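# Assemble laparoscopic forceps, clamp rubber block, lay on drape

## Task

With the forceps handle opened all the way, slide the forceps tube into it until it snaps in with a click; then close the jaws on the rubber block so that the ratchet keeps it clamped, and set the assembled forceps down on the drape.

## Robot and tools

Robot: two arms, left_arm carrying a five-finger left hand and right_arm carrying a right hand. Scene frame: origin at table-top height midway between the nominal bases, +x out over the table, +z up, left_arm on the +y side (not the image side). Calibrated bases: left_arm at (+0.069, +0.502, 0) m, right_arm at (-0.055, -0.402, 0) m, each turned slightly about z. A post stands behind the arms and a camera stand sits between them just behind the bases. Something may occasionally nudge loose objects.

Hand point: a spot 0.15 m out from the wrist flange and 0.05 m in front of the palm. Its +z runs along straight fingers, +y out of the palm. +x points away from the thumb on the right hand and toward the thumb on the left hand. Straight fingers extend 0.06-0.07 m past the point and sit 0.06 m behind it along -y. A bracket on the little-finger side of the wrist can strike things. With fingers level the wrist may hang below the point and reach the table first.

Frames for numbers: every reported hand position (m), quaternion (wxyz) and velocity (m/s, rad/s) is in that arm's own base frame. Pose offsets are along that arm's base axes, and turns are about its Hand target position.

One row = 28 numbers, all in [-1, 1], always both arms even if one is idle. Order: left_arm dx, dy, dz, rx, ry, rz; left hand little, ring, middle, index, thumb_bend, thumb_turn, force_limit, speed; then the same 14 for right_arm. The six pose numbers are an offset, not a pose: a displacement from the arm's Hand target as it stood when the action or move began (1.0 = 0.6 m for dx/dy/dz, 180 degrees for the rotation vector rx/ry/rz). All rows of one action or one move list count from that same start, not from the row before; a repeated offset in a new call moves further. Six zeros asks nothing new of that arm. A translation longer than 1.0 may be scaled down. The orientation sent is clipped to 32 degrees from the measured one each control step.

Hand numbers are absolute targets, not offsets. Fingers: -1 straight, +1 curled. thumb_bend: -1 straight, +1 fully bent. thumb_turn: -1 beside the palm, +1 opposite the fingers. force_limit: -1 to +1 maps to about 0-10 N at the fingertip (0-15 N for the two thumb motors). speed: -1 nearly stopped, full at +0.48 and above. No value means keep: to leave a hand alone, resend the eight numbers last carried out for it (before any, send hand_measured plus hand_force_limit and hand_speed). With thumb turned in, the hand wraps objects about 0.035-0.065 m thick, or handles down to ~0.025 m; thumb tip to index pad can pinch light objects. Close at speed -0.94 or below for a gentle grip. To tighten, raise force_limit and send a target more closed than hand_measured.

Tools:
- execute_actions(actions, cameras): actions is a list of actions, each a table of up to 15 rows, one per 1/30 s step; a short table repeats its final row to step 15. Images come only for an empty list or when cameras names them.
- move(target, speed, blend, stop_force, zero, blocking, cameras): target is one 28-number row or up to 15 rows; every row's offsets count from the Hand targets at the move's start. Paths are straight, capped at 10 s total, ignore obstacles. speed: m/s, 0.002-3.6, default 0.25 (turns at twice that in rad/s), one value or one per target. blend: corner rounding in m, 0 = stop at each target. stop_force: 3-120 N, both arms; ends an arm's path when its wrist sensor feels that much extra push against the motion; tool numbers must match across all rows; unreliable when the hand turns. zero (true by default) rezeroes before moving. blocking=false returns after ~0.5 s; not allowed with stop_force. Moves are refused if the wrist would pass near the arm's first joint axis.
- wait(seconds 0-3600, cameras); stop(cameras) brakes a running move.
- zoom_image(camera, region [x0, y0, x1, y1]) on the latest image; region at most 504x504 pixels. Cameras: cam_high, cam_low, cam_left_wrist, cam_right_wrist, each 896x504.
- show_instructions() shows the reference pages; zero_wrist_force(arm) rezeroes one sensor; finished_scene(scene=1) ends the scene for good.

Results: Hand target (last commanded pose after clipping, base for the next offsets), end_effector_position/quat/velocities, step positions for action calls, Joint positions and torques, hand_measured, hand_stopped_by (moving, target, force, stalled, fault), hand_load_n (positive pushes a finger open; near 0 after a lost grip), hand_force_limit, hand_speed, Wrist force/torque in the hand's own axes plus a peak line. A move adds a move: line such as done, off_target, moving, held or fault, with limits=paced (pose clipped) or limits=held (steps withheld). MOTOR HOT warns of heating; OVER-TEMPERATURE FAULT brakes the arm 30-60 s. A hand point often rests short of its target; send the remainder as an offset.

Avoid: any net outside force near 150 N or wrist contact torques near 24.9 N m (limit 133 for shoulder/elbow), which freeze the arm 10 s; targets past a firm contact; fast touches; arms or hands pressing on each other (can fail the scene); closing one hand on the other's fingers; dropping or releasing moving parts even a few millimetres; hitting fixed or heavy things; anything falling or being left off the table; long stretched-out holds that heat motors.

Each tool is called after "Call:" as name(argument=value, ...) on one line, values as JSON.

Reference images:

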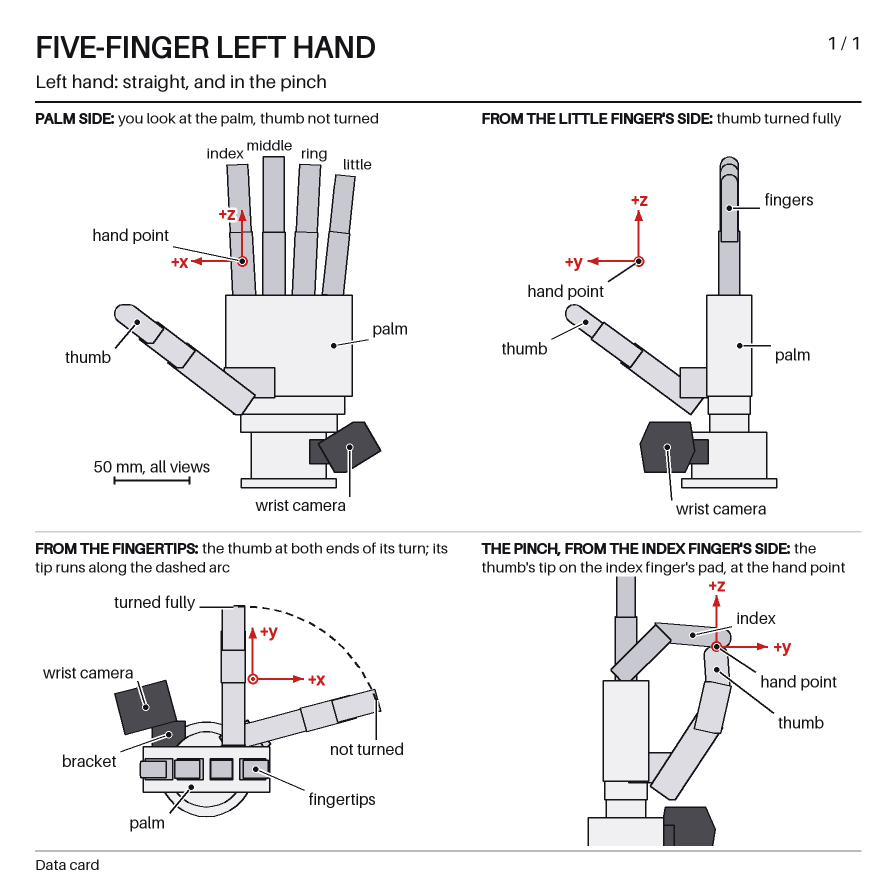

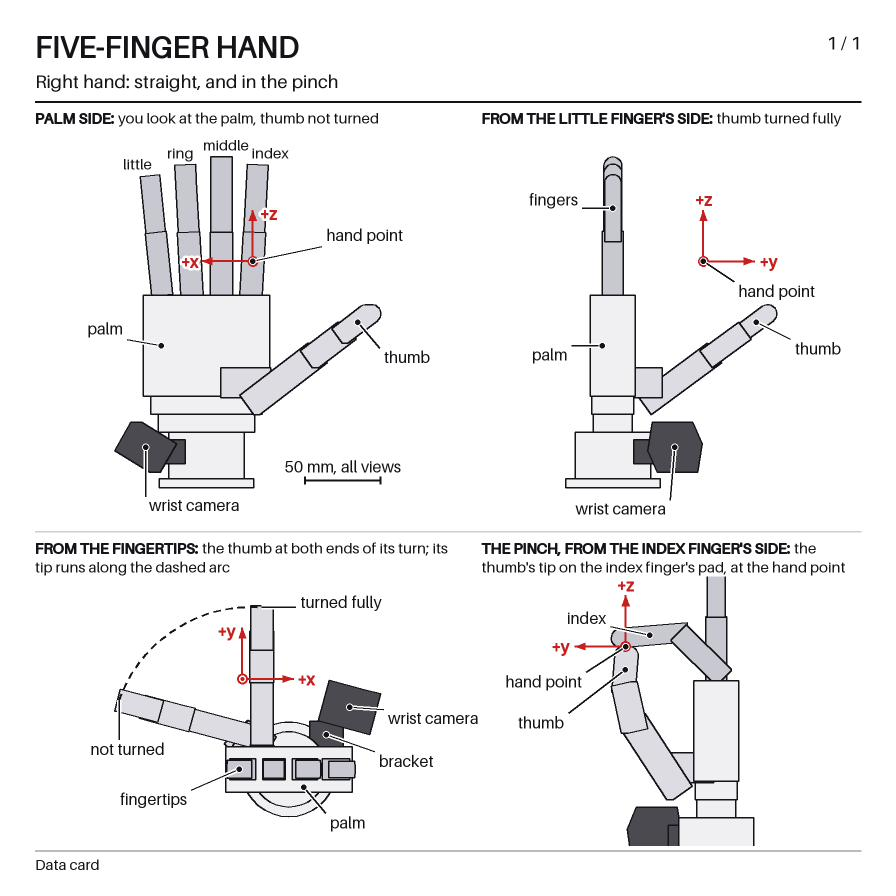

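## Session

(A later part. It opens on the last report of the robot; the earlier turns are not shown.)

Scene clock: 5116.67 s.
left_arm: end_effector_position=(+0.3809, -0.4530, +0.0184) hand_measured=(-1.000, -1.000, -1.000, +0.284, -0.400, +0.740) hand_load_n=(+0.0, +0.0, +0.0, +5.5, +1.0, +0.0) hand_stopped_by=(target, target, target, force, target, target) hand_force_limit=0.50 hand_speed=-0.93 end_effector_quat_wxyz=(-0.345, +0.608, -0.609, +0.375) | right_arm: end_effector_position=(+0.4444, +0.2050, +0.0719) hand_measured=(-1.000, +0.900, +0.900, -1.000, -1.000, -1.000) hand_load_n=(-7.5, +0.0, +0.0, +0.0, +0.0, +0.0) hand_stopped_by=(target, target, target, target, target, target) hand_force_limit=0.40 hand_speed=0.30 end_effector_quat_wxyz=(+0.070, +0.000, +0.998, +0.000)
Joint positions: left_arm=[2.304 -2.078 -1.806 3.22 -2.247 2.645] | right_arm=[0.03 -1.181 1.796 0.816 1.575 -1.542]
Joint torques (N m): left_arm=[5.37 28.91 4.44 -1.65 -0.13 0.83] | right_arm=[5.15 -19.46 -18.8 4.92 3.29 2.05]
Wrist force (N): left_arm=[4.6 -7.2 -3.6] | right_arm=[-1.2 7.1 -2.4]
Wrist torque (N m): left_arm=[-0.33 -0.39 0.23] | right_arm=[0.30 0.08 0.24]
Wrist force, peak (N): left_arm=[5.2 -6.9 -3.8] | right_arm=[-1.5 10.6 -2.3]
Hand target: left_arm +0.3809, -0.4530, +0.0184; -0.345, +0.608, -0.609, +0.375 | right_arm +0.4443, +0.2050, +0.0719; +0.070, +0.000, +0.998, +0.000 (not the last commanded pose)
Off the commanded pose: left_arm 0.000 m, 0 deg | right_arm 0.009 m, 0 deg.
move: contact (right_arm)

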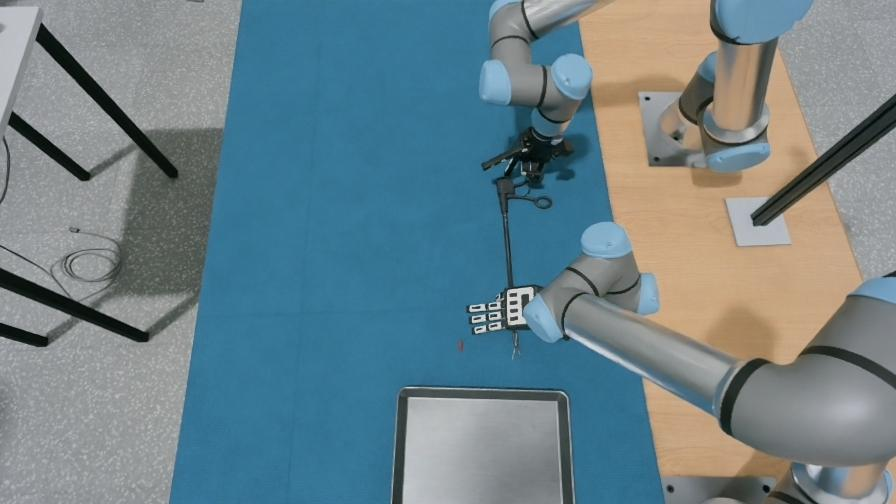

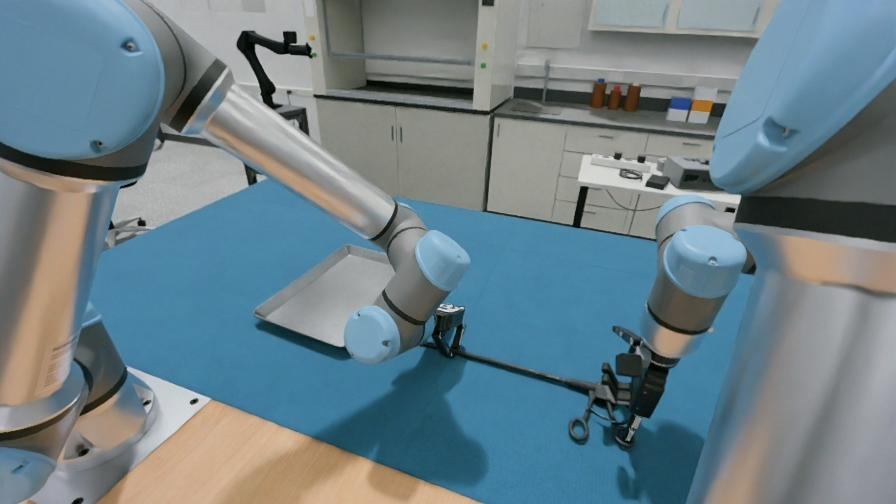

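Call:
move(target=[[0,0,0,0,0,0,-1,-1,-1,0.9,-0.4,0.74,0.5,-0.93,0,0.007,0.002,0,0,0,-1,0.9,0.9,-1,-1,-1,0.4,0.3],[0,0,0,0,0,0,-1,-1,-1,0.9,-0.4,0.74,0.5,-0.93,0,0.007,0.052,0,0,0,-1,0.9,0.9,-1,-1,-1,0.4,0.3],[0,0,0,0,0,0,-1,-1,-1,0.9,-0.4,0.74,0.5,-0.93,0.0122,-0.0598,0.052,0,0,-0.0556,-1,0.9,0.9,-1,-1,-1,0.4,0.3],[0,0,0,0,0,0,-1,-1,-1,0.9,-0.4,0.74,0.5,-0.93,0.0122,-0.0598,0.001,0,0,-0.0556,-1,0.9,0.9,-1,-1,-1,0.4,0.3]], speed=0.04, cameras=["cam_high","cam_low"])

Call:
zoom_image(camera="cam_low", region=[570, 370, 660, 460])

Call:
zoom_image(camera="cam_high", region=[480, 140, 560, 220])

Scene clock: 5179.10 s.
left_arm: end_effector_position=(+0.3809, -0.4530, +0.0184) hand_measured=(-1.000, -1.000, -1.000, +0.284, -0.400, +0.740) hand_load_n=(+0.0, +0.0, +0.0, +6.0, +1.0, +0.0) hand_stopped_by=(target, target, target, force, target, target) hand_force_limit=0.50 hand_speed=-0.93 end_effector_quat_wxyz=(-0.345, +0.608, -0.609, +0.375) | right_arm: end_effector_position=(+0.4517, +0.1691, +0.0726) hand_measured=(-1.000, +0.900, +0.900, -1.000, -1.000, -1.000) hand_load_n=(+0.0, +0.0, +0.0, +0.0, +0.0, +0.5) hand_stopped_by=(target, target, target, target, target, target) hand_force_limit=0.40 hand_speed=0.30 end_effector_quat_wxyz=(+0.070, +0.087, +0.994, -0.006)
Joint positions: left_arm=[2.304 -2.078 -1.806 3.22 -2.247 2.645] | right_arm=[-0.032 -1.202 1.826 0.808 1.59 -1.43]
Joint torques (N m): left_arm=[4.79 28.81 3.06 -1.78 -0.25 0.64] | right_arm=[-6.99 -18.22 -7.94 -0.31 1.15 2.27]
Wrist force (N): left_arm=[0.2 -6.5 -2.3] | right_arm=[0.8 -0.3 -2.4]
Wrist torque (N m): left_arm=[-0.31 -0.14 0.18] | right_arm=[0.25 0.04 -0.08]
Wrist force, peak (N): left_arm=[5.0 -7.0 -3.8] | right_arm=[-1.2 7.2 -2.5]
Hand target: left_arm +0.3809, -0.4530, +0.0184; -0.345, +0.608, -0.609, +0.375 | right_arm +0.4517, +0.1691, +0.0725; +0.070, +0.087, +0.994, -0.006
Off the commanded pose: left_arm 0.000 m, 0 deg | right_arm 0.000 m, 0 deg.
move: done

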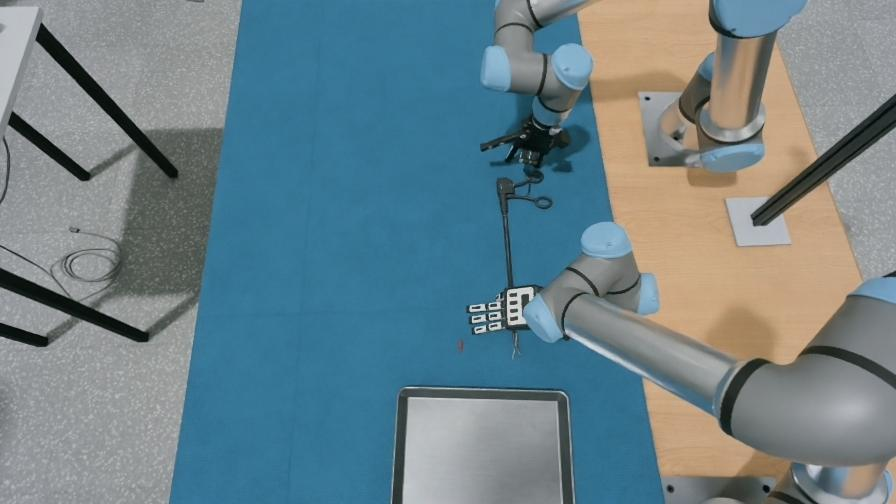

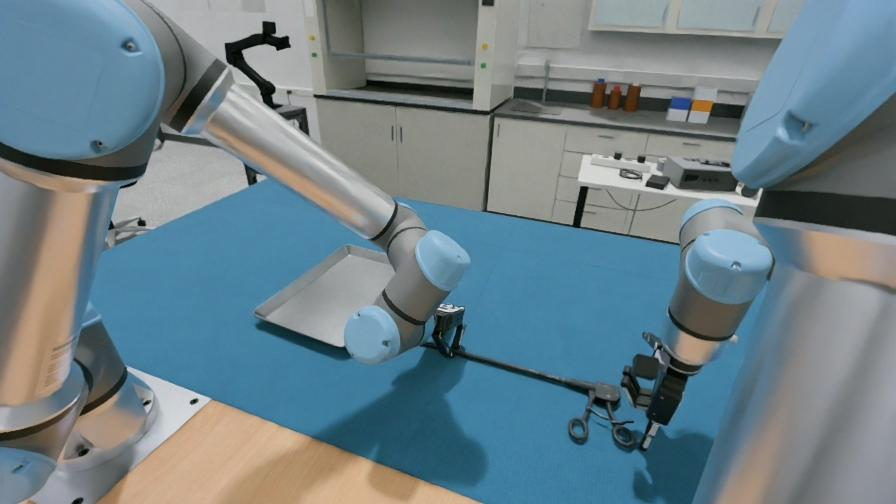

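Scaled by 5.600 from the camera's image (finer frame: 1280x720).

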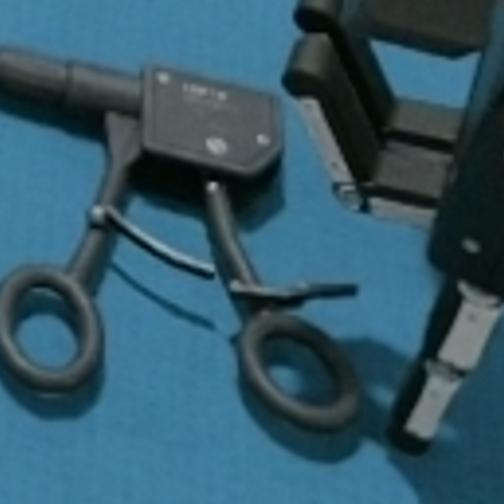

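Scaled by 6.300 from the camera's image (finer frame: 1280x720).

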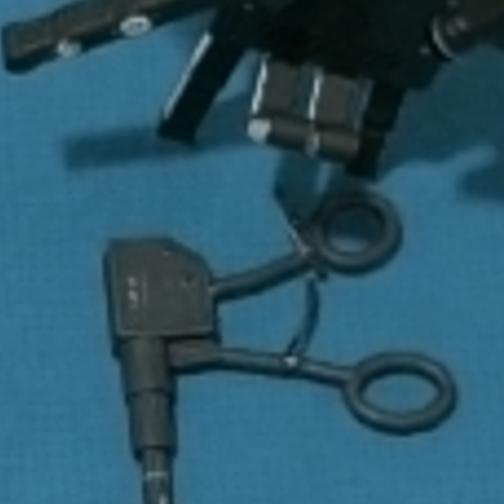

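Call:
move(target=[[0,0,0,0,0,0,-1,-1,-1,0.9,-0.4,0.74,0.5,-0.93,-0.001,0.03,0,0,0,0,-1,0.9,0.9,-1,-1,-1,0.4,0.3]], speed=0.015, stop_force=8, cameras=["cam_high","cam_low"])

Call:
zoom_image(camera="cam_low", region=[570, 370, 660, 460])

Call:
zoom_image(camera="cam_high", region=[480, 140, 560, 220])

Call:
zoom_image(camera="cam_high", region=[490, 325, 540, 375])

Scene clock: 5190.63 s.
left_arm: end_effector_position=(+0.3809, -0.4530, +0.0184) hand_measured=(-1.000, -1.000, -1.000, +0.284, -0.400, +0.740) hand_load_n=(+0.0, +0.0, +0.0, +6.0, +1.0, +0.0) hand_stopped_by=(target, target, target, force, target, target) hand_force_limit=0.50 hand_speed=-0.93 end_effector_quat_wxyz=(-0.345, +0.608, -0.609, +0.375) | right_arm: end_effector_position=(+0.4511, +0.1871, +0.0725) hand_measured=(-1.000, +0.900, +0.900, -1.000, -1.000, -1.000) hand_load_n=(+0.0, +0.0, +0.0, +0.0, +0.0, +0.0) hand_stopped_by=(target, target, target, target, target, target) hand_force_limit=0.40 hand_speed=0.30 end_effector_quat_wxyz=(+0.070, +0.087, +0.994, -0.006)
Joint positions: left_arm=[2.304 -2.078 -1.806 3.22 -2.247 2.645] | right_arm=[0.015 -1.191 1.81 0.815 1.597 -1.383]
Joint torques (N m): left_arm=[4.57 28.49 2.41 -1.52 -0.09 0.89] | right_arm=[7.43 -19.33 -20.18 4.01 1 2.26]
Wrist force (N): left_arm=[-2.0 -7.3 -1.3] | right_arm=[2.1 -2.9 -2.7]
Wrist torque (N m): left_arm=[-0.37 -0.08 0.19] | right_arm=[0.29 0.01 -0.17]
Wrist force, peak (N): left_arm=[-2.0 -7.6 -1.4] | right_arm=[2.0 -3.2 -2.8]
Hand target: left_arm +0.3809, -0.4530, +0.0184; -0.345, +0.608, -0.609, +0.375 | right_arm +0.4511, +0.1871, +0.0725; +0.070, +0.087, +0.994, -0.006
Off the commanded pose: left_arm 0.000 m, 0 deg | right_arm 0.000 m, 0 deg.
move: done

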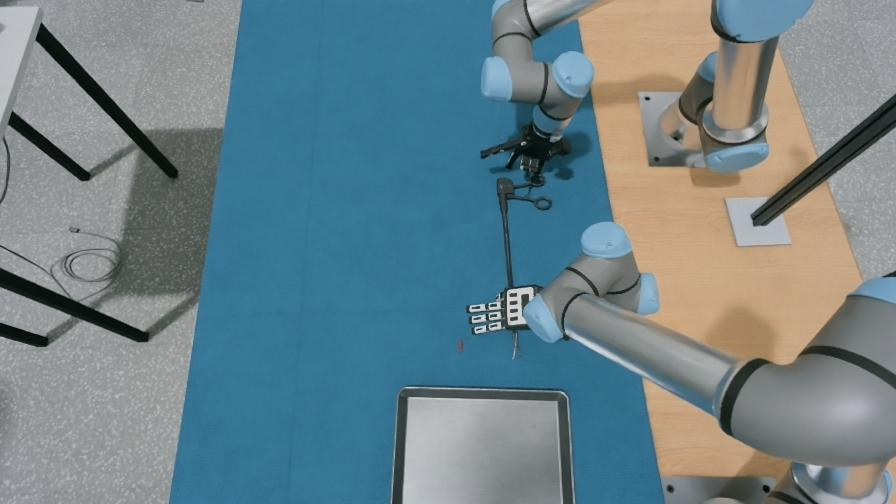

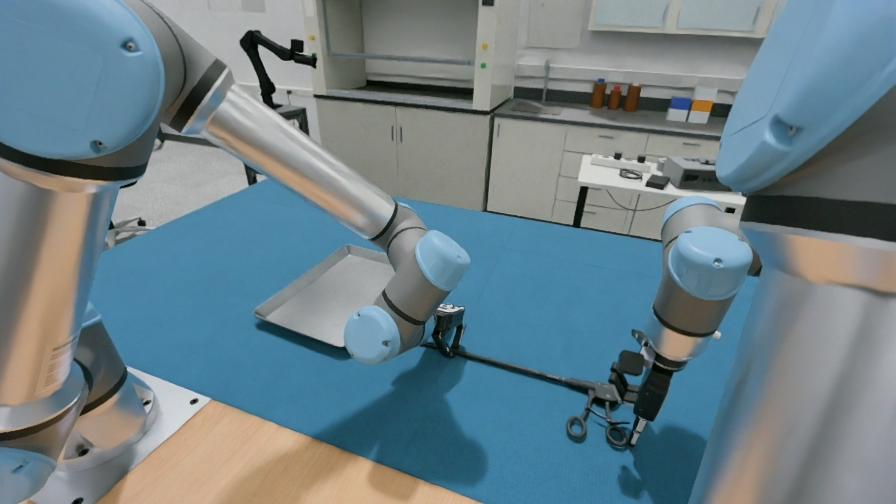

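Scaled by 5.600 from the camera's image (finer frame: 1280x720).

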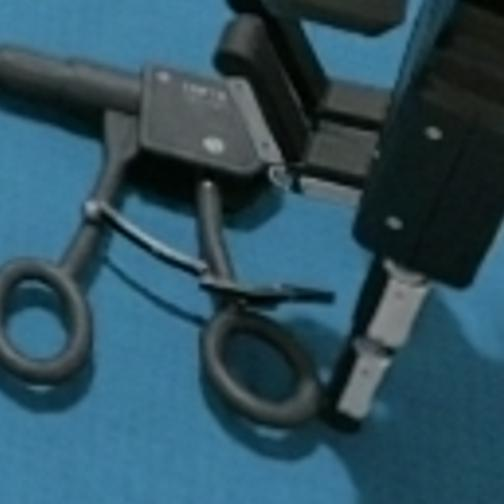

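Scaled by 6.300 from the camera's image (finer frame: 1280x720).

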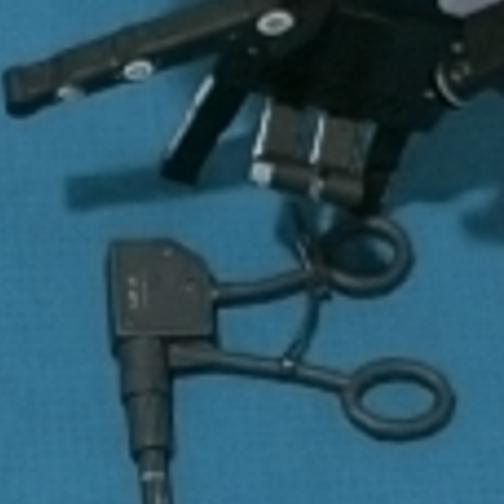

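Scaled by 10.080 from the camera's image (finer frame: 1280x720).

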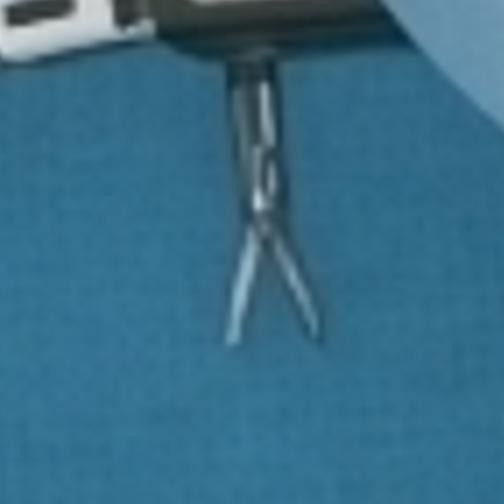

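Call:
move(target=[[0,0,0,0,0,0,-1,-1,-1,0.9,-0.4,0.74,0.5,-0.93,-0.002,0.015,0,0,0,0,-1,0.9,0.9,-1,-1,-1,0.4,0.3]], speed=0.015, stop_force=10, cameras=["cam_high","cam_low"])

Call:
zoom_image(camera="cam_low", region=[570, 370, 660, 460])

Call:
zoom_image(camera="cam_high", region=[490, 325, 540, 375])

Scene clock: 5199.03 s.
left_arm: end_effector_position=(+0.3809, -0.4530, +0.0184) hand_measured=(-1.000, -1.000, -1.000, +0.284, -0.400, +0.740) hand_load_n=(+0.0, +0.0, +0.0, +6.5, +1.0, +0.0) hand_stopped_by=(target, target, target, force, target, target) hand_force_limit=0.50 hand_speed=-0.93 end_effector_quat_wxyz=(-0.345, +0.608, -0.609, +0.375) | right_arm: end_effector_position=(+0.4499, +0.1961, +0.0725) hand_measured=(-1.000, +0.900, +0.900, -1.000, -1.000, -1.000) hand_load_n=(+0.5, +0.0, +0.5, +0.0, +0.0, +0.0) hand_stopped_by=(target, target, target, target, target, target) hand_force_limit=0.40 hand_speed=0.30 end_effector_quat_wxyz=(+0.070, +0.087, +0.994, -0.006)
Joint positions: left_arm=[2.304 -2.078 -1.806 3.22 -2.247 2.645] | right_arm=[0.039 -1.186 1.803 0.817 1.6 -1.359]
Joint torques (N m): left_arm=[5.83 30.05 0.97 -1.45 -0.23 0.47] | right_arm=[7.65 -20 -20.85 4.03 0.84 2.33]
Wrist force (N): left_arm=[-2.6 -7.6 -1.2] | right_arm=[1.9 -3.0 -2.6]
Wrist torque (N m): left_arm=[-0.39 -0.08 0.19] | right_arm=[0.29 0.04 -0.19]
Wrist force, peak (N): left_arm=[-2.7 -7.9 -1.2] | right_arm=[2.4 -3.2 -2.6]
Hand target: left_arm +0.3809, -0.4530, +0.0184; -0.345, +0.608, -0.609, +0.375 | right_arm +0.4499, +0.1961, +0.0725; +0.070, +0.087, +0.994, -0.006
Off the commanded pose: left_arm 0.000 m, 0 deg | right_arm 0.000 m, 0 deg.
move: done

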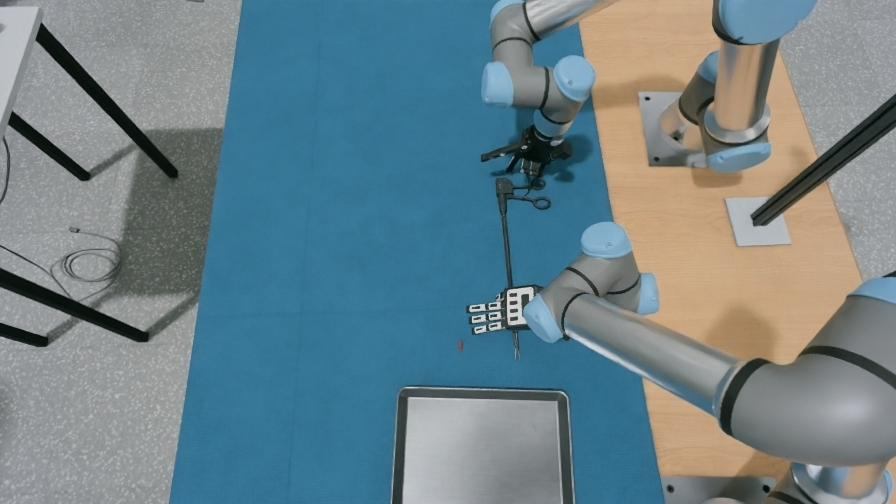

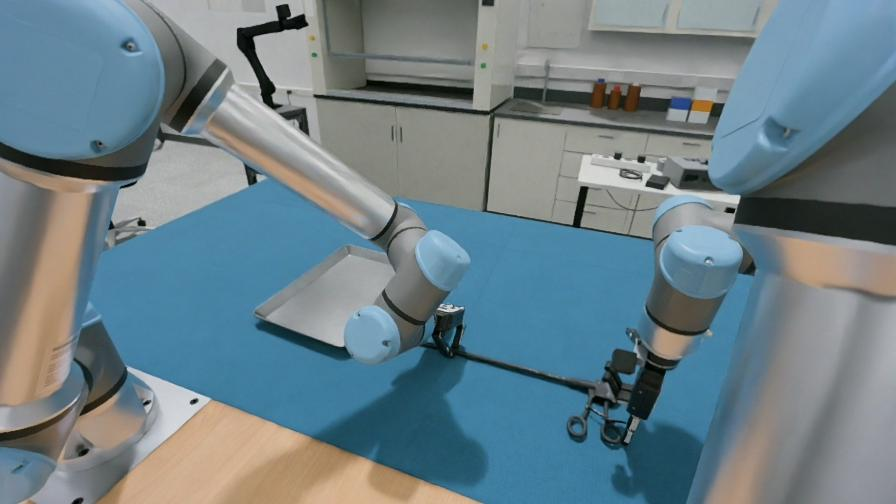

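Scaled by 5.600 from the camera's image (finer frame: 1280x720).

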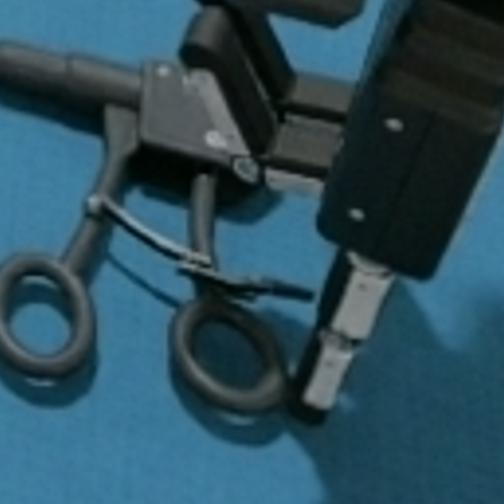

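Scaled by 10.080 from the camera's image (finer frame: 1280x720).

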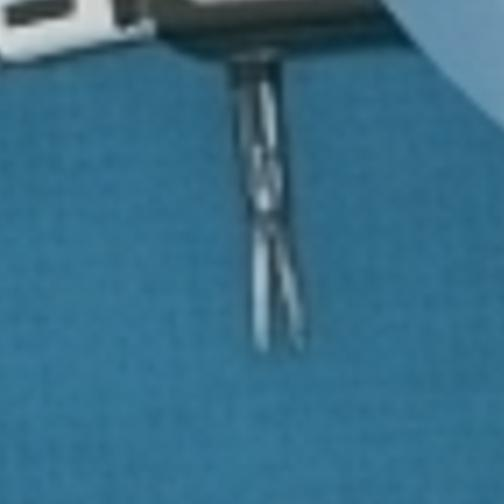

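Call:
move(target=[[0,0,0,0,0,0,-1,-1,-1,0.9,-0.4,0.74,0.5,-0.93,0,-0.03,0.002,0,0,0,-1,0.9,0.9,-1,-1,-1,0.4,0.3],[0,0,0,0,0,0,-1,-1,-1,0.9,-0.4,0.74,0.5,-0.93,0,-0.03,0.1,0,0,0,-1,0.9,0.9,-1,-1,-1,0.4,0.3]], speed=0.06, cameras=[])

Scene clock: 5220.07 s.
left_arm: end_effector_position=(+0.3809, -0.4530, +0.0184) hand_measured=(-1.000, -1.000, -1.000, +0.284, -0.400, +0.740) hand_load_n=(+0.0, +0.0, +0.0, +6.0, +1.0, +0.0) hand_stopped_by=(target, target, target, force, target, target) hand_force_limit=0.50 hand_speed=-0.93 end_effector_quat_wxyz=(-0.345, +0.608, -0.609, +0.375) | right_arm: end_effector_position=(+0.4499, +0.1781, +0.1325) hand_measured=(-1.000, +0.900, +0.900, -1.000, -1.000, -1.000) hand_load_n=(+0.0, +0.0, +0.0, +0.0, +0.0, +0.0) hand_stopped_by=(target, target, target, target, target, target) hand_force_limit=0.40 hand_speed=0.30 end_effector_quat_wxyz=(+0.070, +0.087, +0.994, -0.006)
Joint positions: left_arm=[2.304 -2.078 -1.806 3.22 -2.247 2.645] | right_arm=[-0.008 -1.275 1.75 0.958 1.594 -1.407]
Joint torques (N m): left_arm=[5.25 29.21 2.14 -1.53 0.04 0.59] | right_arm=[-8.66 -40.33 -22.44 4.42 -0.4 -2.32]
Wrist force (N): left_arm=[-1.1 -6.8 -2.0] | right_arm=[0.5 0.3 -2.6]
Wrist torque (N m): left_arm=[-0.31 -0.22 0.22] | right_arm=[0.40 0.10 0.04]
Wrist force, peak (N): left_arm=[-2.4 -7.9 -1.4] | right_arm=[2.1 -3.2 -2.9]
Hand target: left_arm +0.3809, -0.4530, +0.0184; -0.345, +0.608, -0.609, +0.375 | right_arm +0.4499, +0.1781, +0.1325; +0.070, +0.087, +0.994, -0.006
Off the commanded pose: left_arm 0.000 m, 0 deg | right_arm 0.000 m, 0 deg.
move: done

Call:
execute_actions(actions=[], cameras=["cam_high","cam_left_wrist"])

Call:
zoom_image(camera="cam_high", region=[450, 325, 530, 375])

Call:
zoom_image(camera="cam_high", region=[480, 140, 560, 220])

Scene clock: 5242.23 s.
left_arm: end_effector_position=(+0.3809, -0.4530, +0.0184) hand_measured=(-1.000, -1.000, -1.000, +0.284, -0.400, +0.740) hand_load_n=(+0.0, +0.0, -0.5, +6.0, +1.0, +0.0) hand_stopped_by=(target, target, target, force, target, target) hand_force_limit=0.50 hand_speed=-0.93 end_effector_quat_wxyz=(-0.345, +0.608, -0.609, +0.375) | right_arm: end_effector_position=(+0.4499, +0.1781, +0.1325) hand_measured=(-1.000, +0.900, +0.900, -1.000, -1.000, -1.000) hand_load_n=(+0.0, +0.0, +0.0, -0.5, +0.0, +0.0) hand_stopped_by=(target, target, target, target, target, target) hand_force_limit=0.40 hand_speed=0.30 end_effector_quat_wxyz=(+0.070, +0.087, +0.994, -0.006)
Joint positions: left_arm=[2.304 -2.078 -1.806 3.22 -2.247 2.645] | right_arm=[-0.008 -1.275 1.75 0.958 1.594 -1.407]
Joint velocities: within noise
Joint torques (N m): left_arm=[5.04 29.49 3.24 -1.37 -0.28 0.58] | right_arm=[-8.36 -39.91 -21.61 4.45 0.93 -2.25]
Wrist force (N): left_arm=[-1.2 -6.8 -2.0] | right_arm=[0.4 0.1 -2.5]
Wrist torque (N m): left_arm=[-0.30 -0.21 0.22] | right_arm=[0.36 0.12 0.03]
Wrist force, peak (N): left_arm=[-1.3 -7.1 -2.4] | right_arm=[0.4 0.5 -2.9]
Hand target: left_arm +0.3809, -0.4530, +0.0184; -0.345, +0.608, -0.609, +0.375 | right_arm +0.4499, +0.1781, +0.1325; +0.070, +0.087, +0.994, -0.006
Off the commanded pose: left_arm 0.000 m, 0 deg | right_arm 0.000 m, 0 deg.
Images, in order (width x height): cam_high 896x504, cam_left_wrist 896x504.

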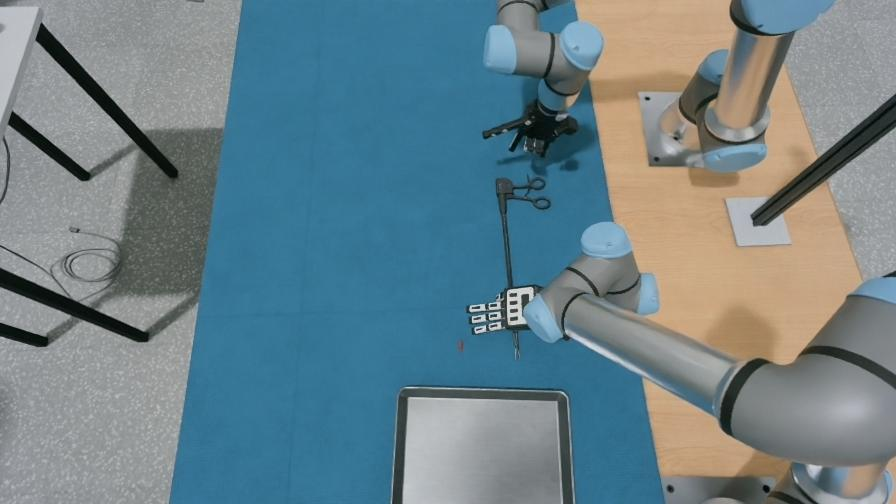

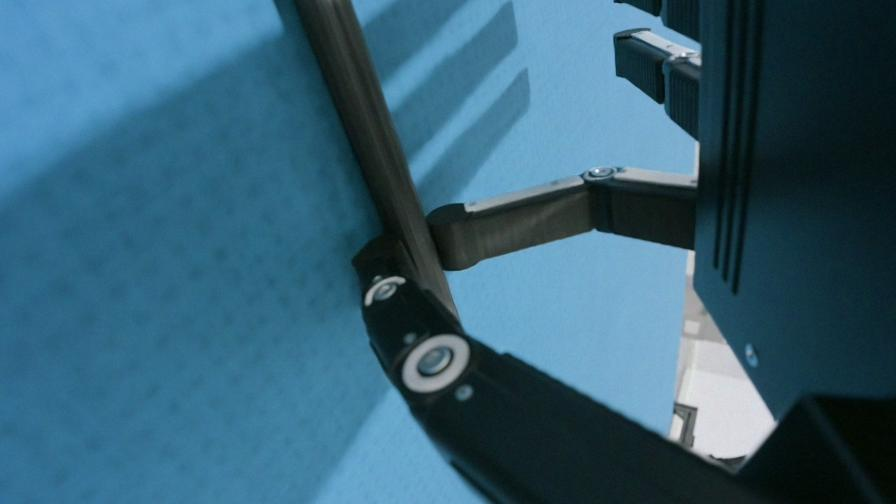

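Scaled by 6.300 from the camera's image (finer frame: 1280x720).

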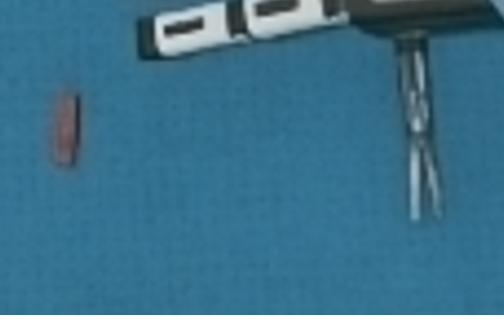

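Scaled by 6.300 from the camera's image (finer frame: 1280x720).

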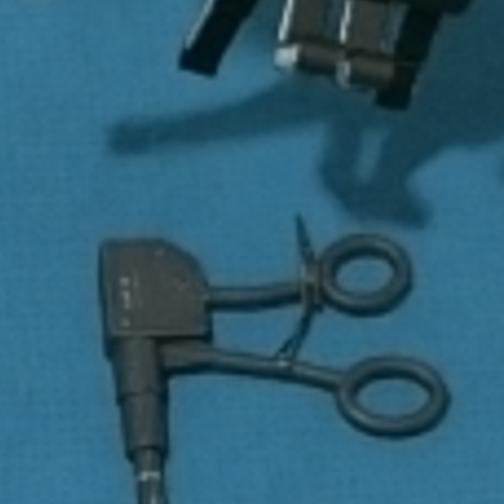

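Call:
move(target=[[0,0,0,0,0,0,-1,-1,-1,0.9,-0.4,0.74,0.5,-0.93,0,0,0.08,0,0,0,0.9,0.9,-1,-0.87,-1,-1,0.4,0.3],[0,0,0,0,0,0,-1,-1,-1,0.9,-0.4,0.74,0.5,-0.93,-0.2102,-0.0093,0.08,-0.0325,0.0388,0.5545,0.9,0.9,-1,-0.87,-1,-1,0.4,0.3]], speed=0.25, cameras=["cam_low","cam_right_wrist"])

Scene clock: 5276.90 s.
left_arm: end_effector_position=(+0.3809, -0.4530, +0.0184) hand_measured=(-1.000, -1.000, -1.000, +0.284, -0.400, +0.740) hand_load_n=(+0.0, +0.0, +0.0, +6.0, +1.0, +0.0) hand_stopped_by=(target, target, target, force, target, target) hand_force_limit=0.50 hand_speed=-0.93 end_effector_quat_wxyz=(-0.345, +0.608, -0.609, +0.375) | right_arm: end_effector_position=(+0.3238, +0.1725, +0.1805) hand_measured=(+0.900, +0.900, -1.000, -0.870, -1.000, -1.000) hand_load_n=(+0.5, +0.0, +0.0, +0.0, -0.5, +0.0) hand_stopped_by=(target, target, target, target, target, target) hand_force_limit=0.40 hand_speed=0.30 end_effector_quat_wxyz=(+0.000, +0.707, -0.707, +0.000)
Joint positions: left_arm=[2.304 -2.078 -1.806 3.22 -2.247 2.645] | right_arm=[0.022 -1.284 1.648 1.207 1.571 -3.12]
Joint torques (N m): left_arm=[3.61 29.29 4.03 -1.47 -0.32 0.73] | right_arm=[6.98 -17.3 -9.99 4.71 1.56 -2.28]
Wrist force (N): left_arm=[-1.4 -6.8 -2.0] | right_arm=[1.2 0.6 -2.5]
Wrist torque (N m): left_arm=[-0.30 -0.18 0.20] | right_arm=[0.43 0.05 0.07]
Wrist force, peak (N): left_arm=[-0.9 -7.3 -2.3] | right_arm=[0.4 0.4 -4.0]
Hand target: left_arm +0.3809, -0.4530, +0.0184; -0.345, +0.608, -0.609, +0.375 | right_arm +0.3237, +0.1725, +0.1805; +0.000, +0.707, -0.707, +0.000
Off the commanded pose: left_arm 0.000 m, 0 deg | right_arm 0.000 m, 0 deg.
move: done

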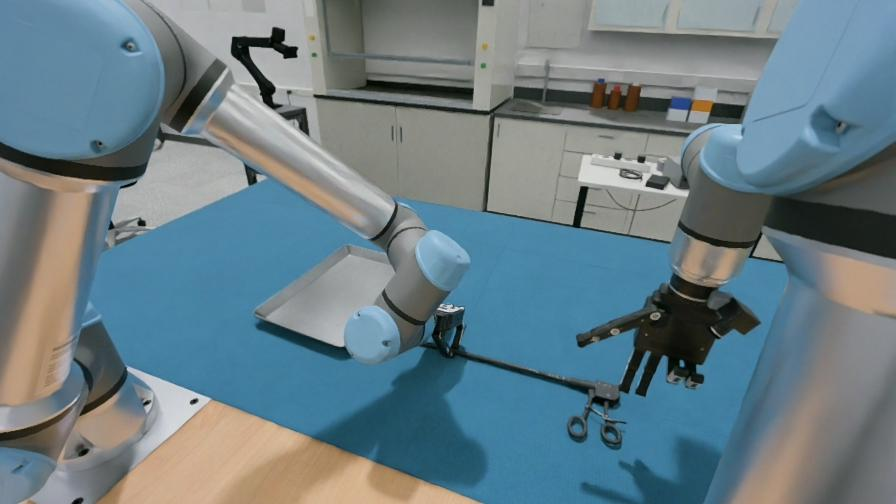

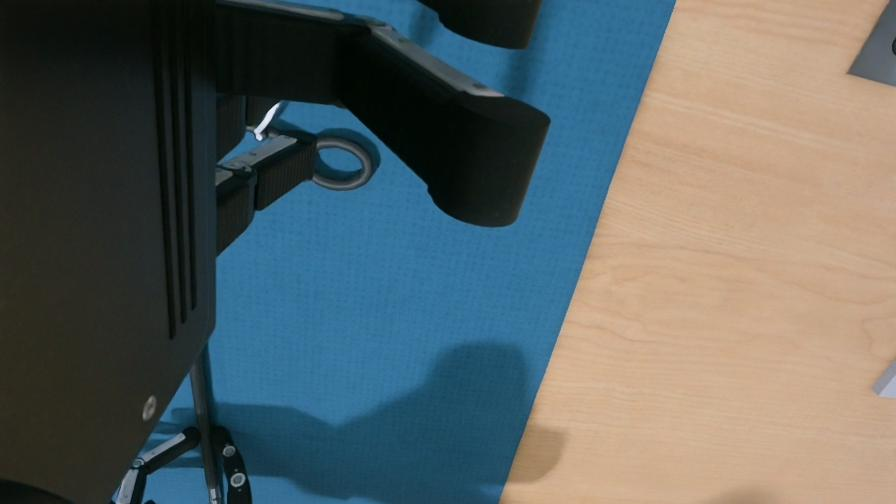

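Lower to z=.105 and view.

Call:
move(target=[[0,0,0,0,0,0,-1,-1,-1,0.9,-0.4,0.74,0.5,-0.93,0,0,-0.1258,0,0,0,0.9,0.9,-1,-0.87,-1,-1,0.4,0.3]], speed=0.06, cameras=["cam_high","cam_low","cam_right_wrist"])

Call:
zoom_image(camera="cam_low", region=[570, 370, 660, 460])

Call:
zoom_image(camera="cam_right_wrist", region=[210, 60, 450, 250])

Call:
zoom_image(camera="cam_high", region=[480, 140, 560, 220])

Scene clock: 5284.90 s.
left_arm: end_effector_position=(+0.3809, -0.4530, +0.0184) hand_measured=(-1.000, -1.000, -1.000, +0.284, -0.400, +0.740) hand_load_n=(+0.0, -0.5, +0.0, +6.0, +1.0, +0.0) hand_stopped_by=(target, target, target, force, target, target) hand_force_limit=0.50 hand_speed=-0.93 end_effector_quat_wxyz=(-0.345, +0.608, -0.609, +0.375) | right_arm: end_effector_position=(+0.3237, +0.1725, +0.1051) hand_measured=(+0.900, +0.900, -1.000, -0.870, -1.000, -1.000) hand_load_n=(+0.0, +0.0, -0.5, +0.0, +0.0, +0.0) hand_stopped_by=(target, target, target, target, target, target) hand_force_limit=0.40 hand_speed=0.30 end_effector_quat_wxyz=(+0.000, +0.707, -0.707, +0.000)
Joint positions: left_arm=[2.304 -2.078 -1.806 3.22 -2.247 2.645] | right_arm=[0.022 -1.206 1.753 1.023 1.571 -3.12]
Joint torques (N m): left_arm=[3.97 29.37 4.87 -1.29 -0.32 0.7] | right_arm=[2.76 -19.43 -8.53 -0.14 0.16 -1.61]
Wrist force (N): left_arm=[-1.1 -7.2 -2.1] | right_arm=[0.8 0.5 -2.7]
Wrist torque (N m): left_arm=[-0.35 -0.22 0.23] | right_arm=[0.42 0.13 0.04]
Wrist force, peak (N): left_arm=[-1.3 -7.2 -2.3] | right_arm=[0.8 0.3 -3.3]
Hand target: left_arm +0.3809, -0.4530, +0.0184; -0.345, +0.608, -0.609, +0.375 | right_arm +0.3237, +0.1725, +0.1051; +0.000, +0.707, -0.707, +0.000
Off the commanded pose: left_arm 0.000 m, 0 deg | right_arm 0.000 m, 0 deg.
move: done

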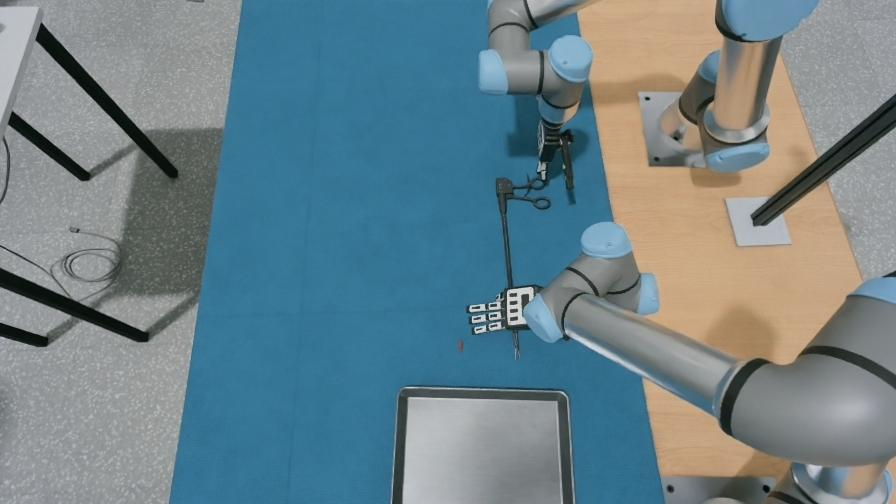

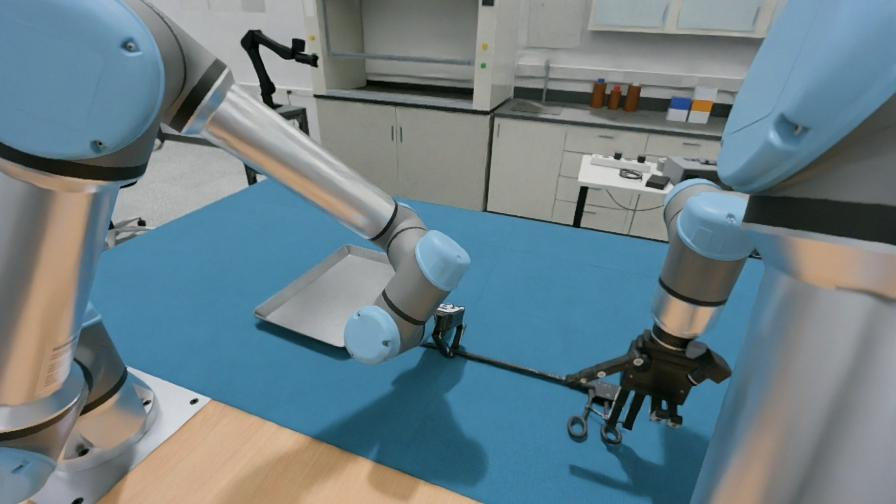

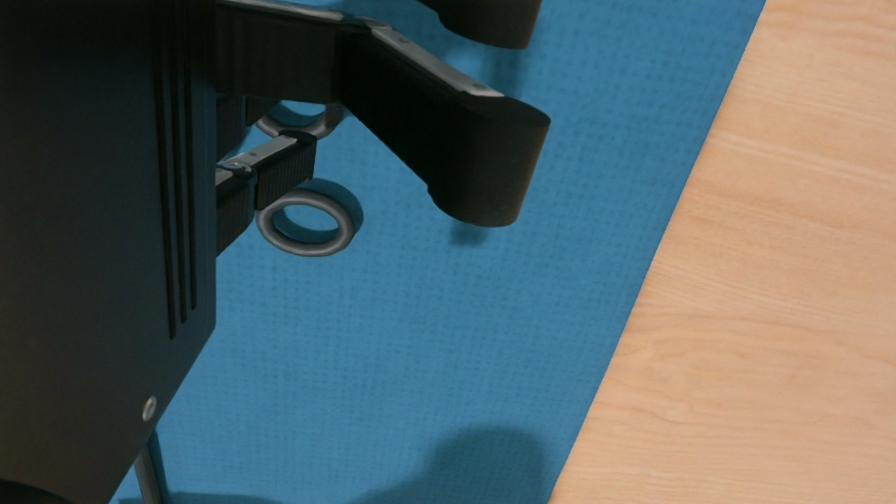

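Scaled by 5.600 from the camera's image (finer frame: 1280x720).

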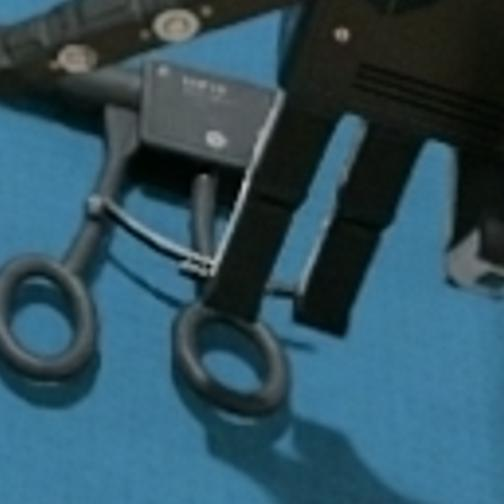

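Scaled by 2.100 from the camera's image (finer frame: 1280x720).

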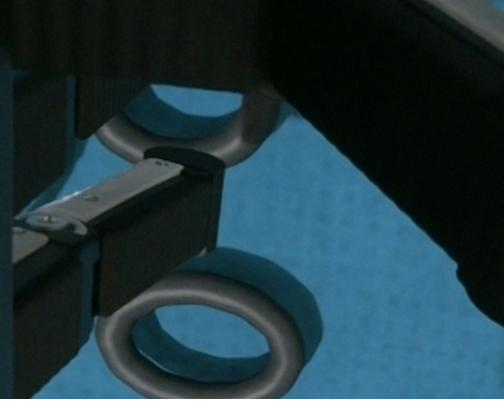

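Scaled by 6.300 from the camera's image (finer frame: 1280x720).

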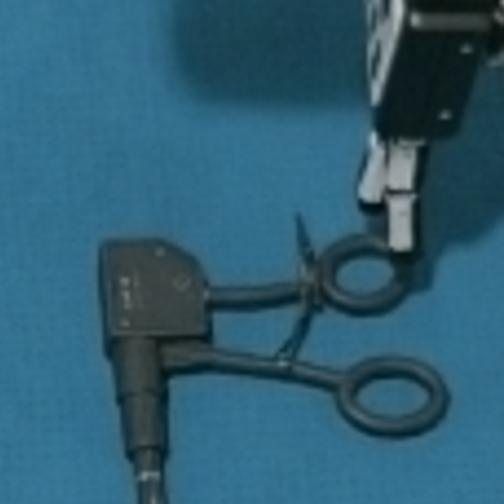

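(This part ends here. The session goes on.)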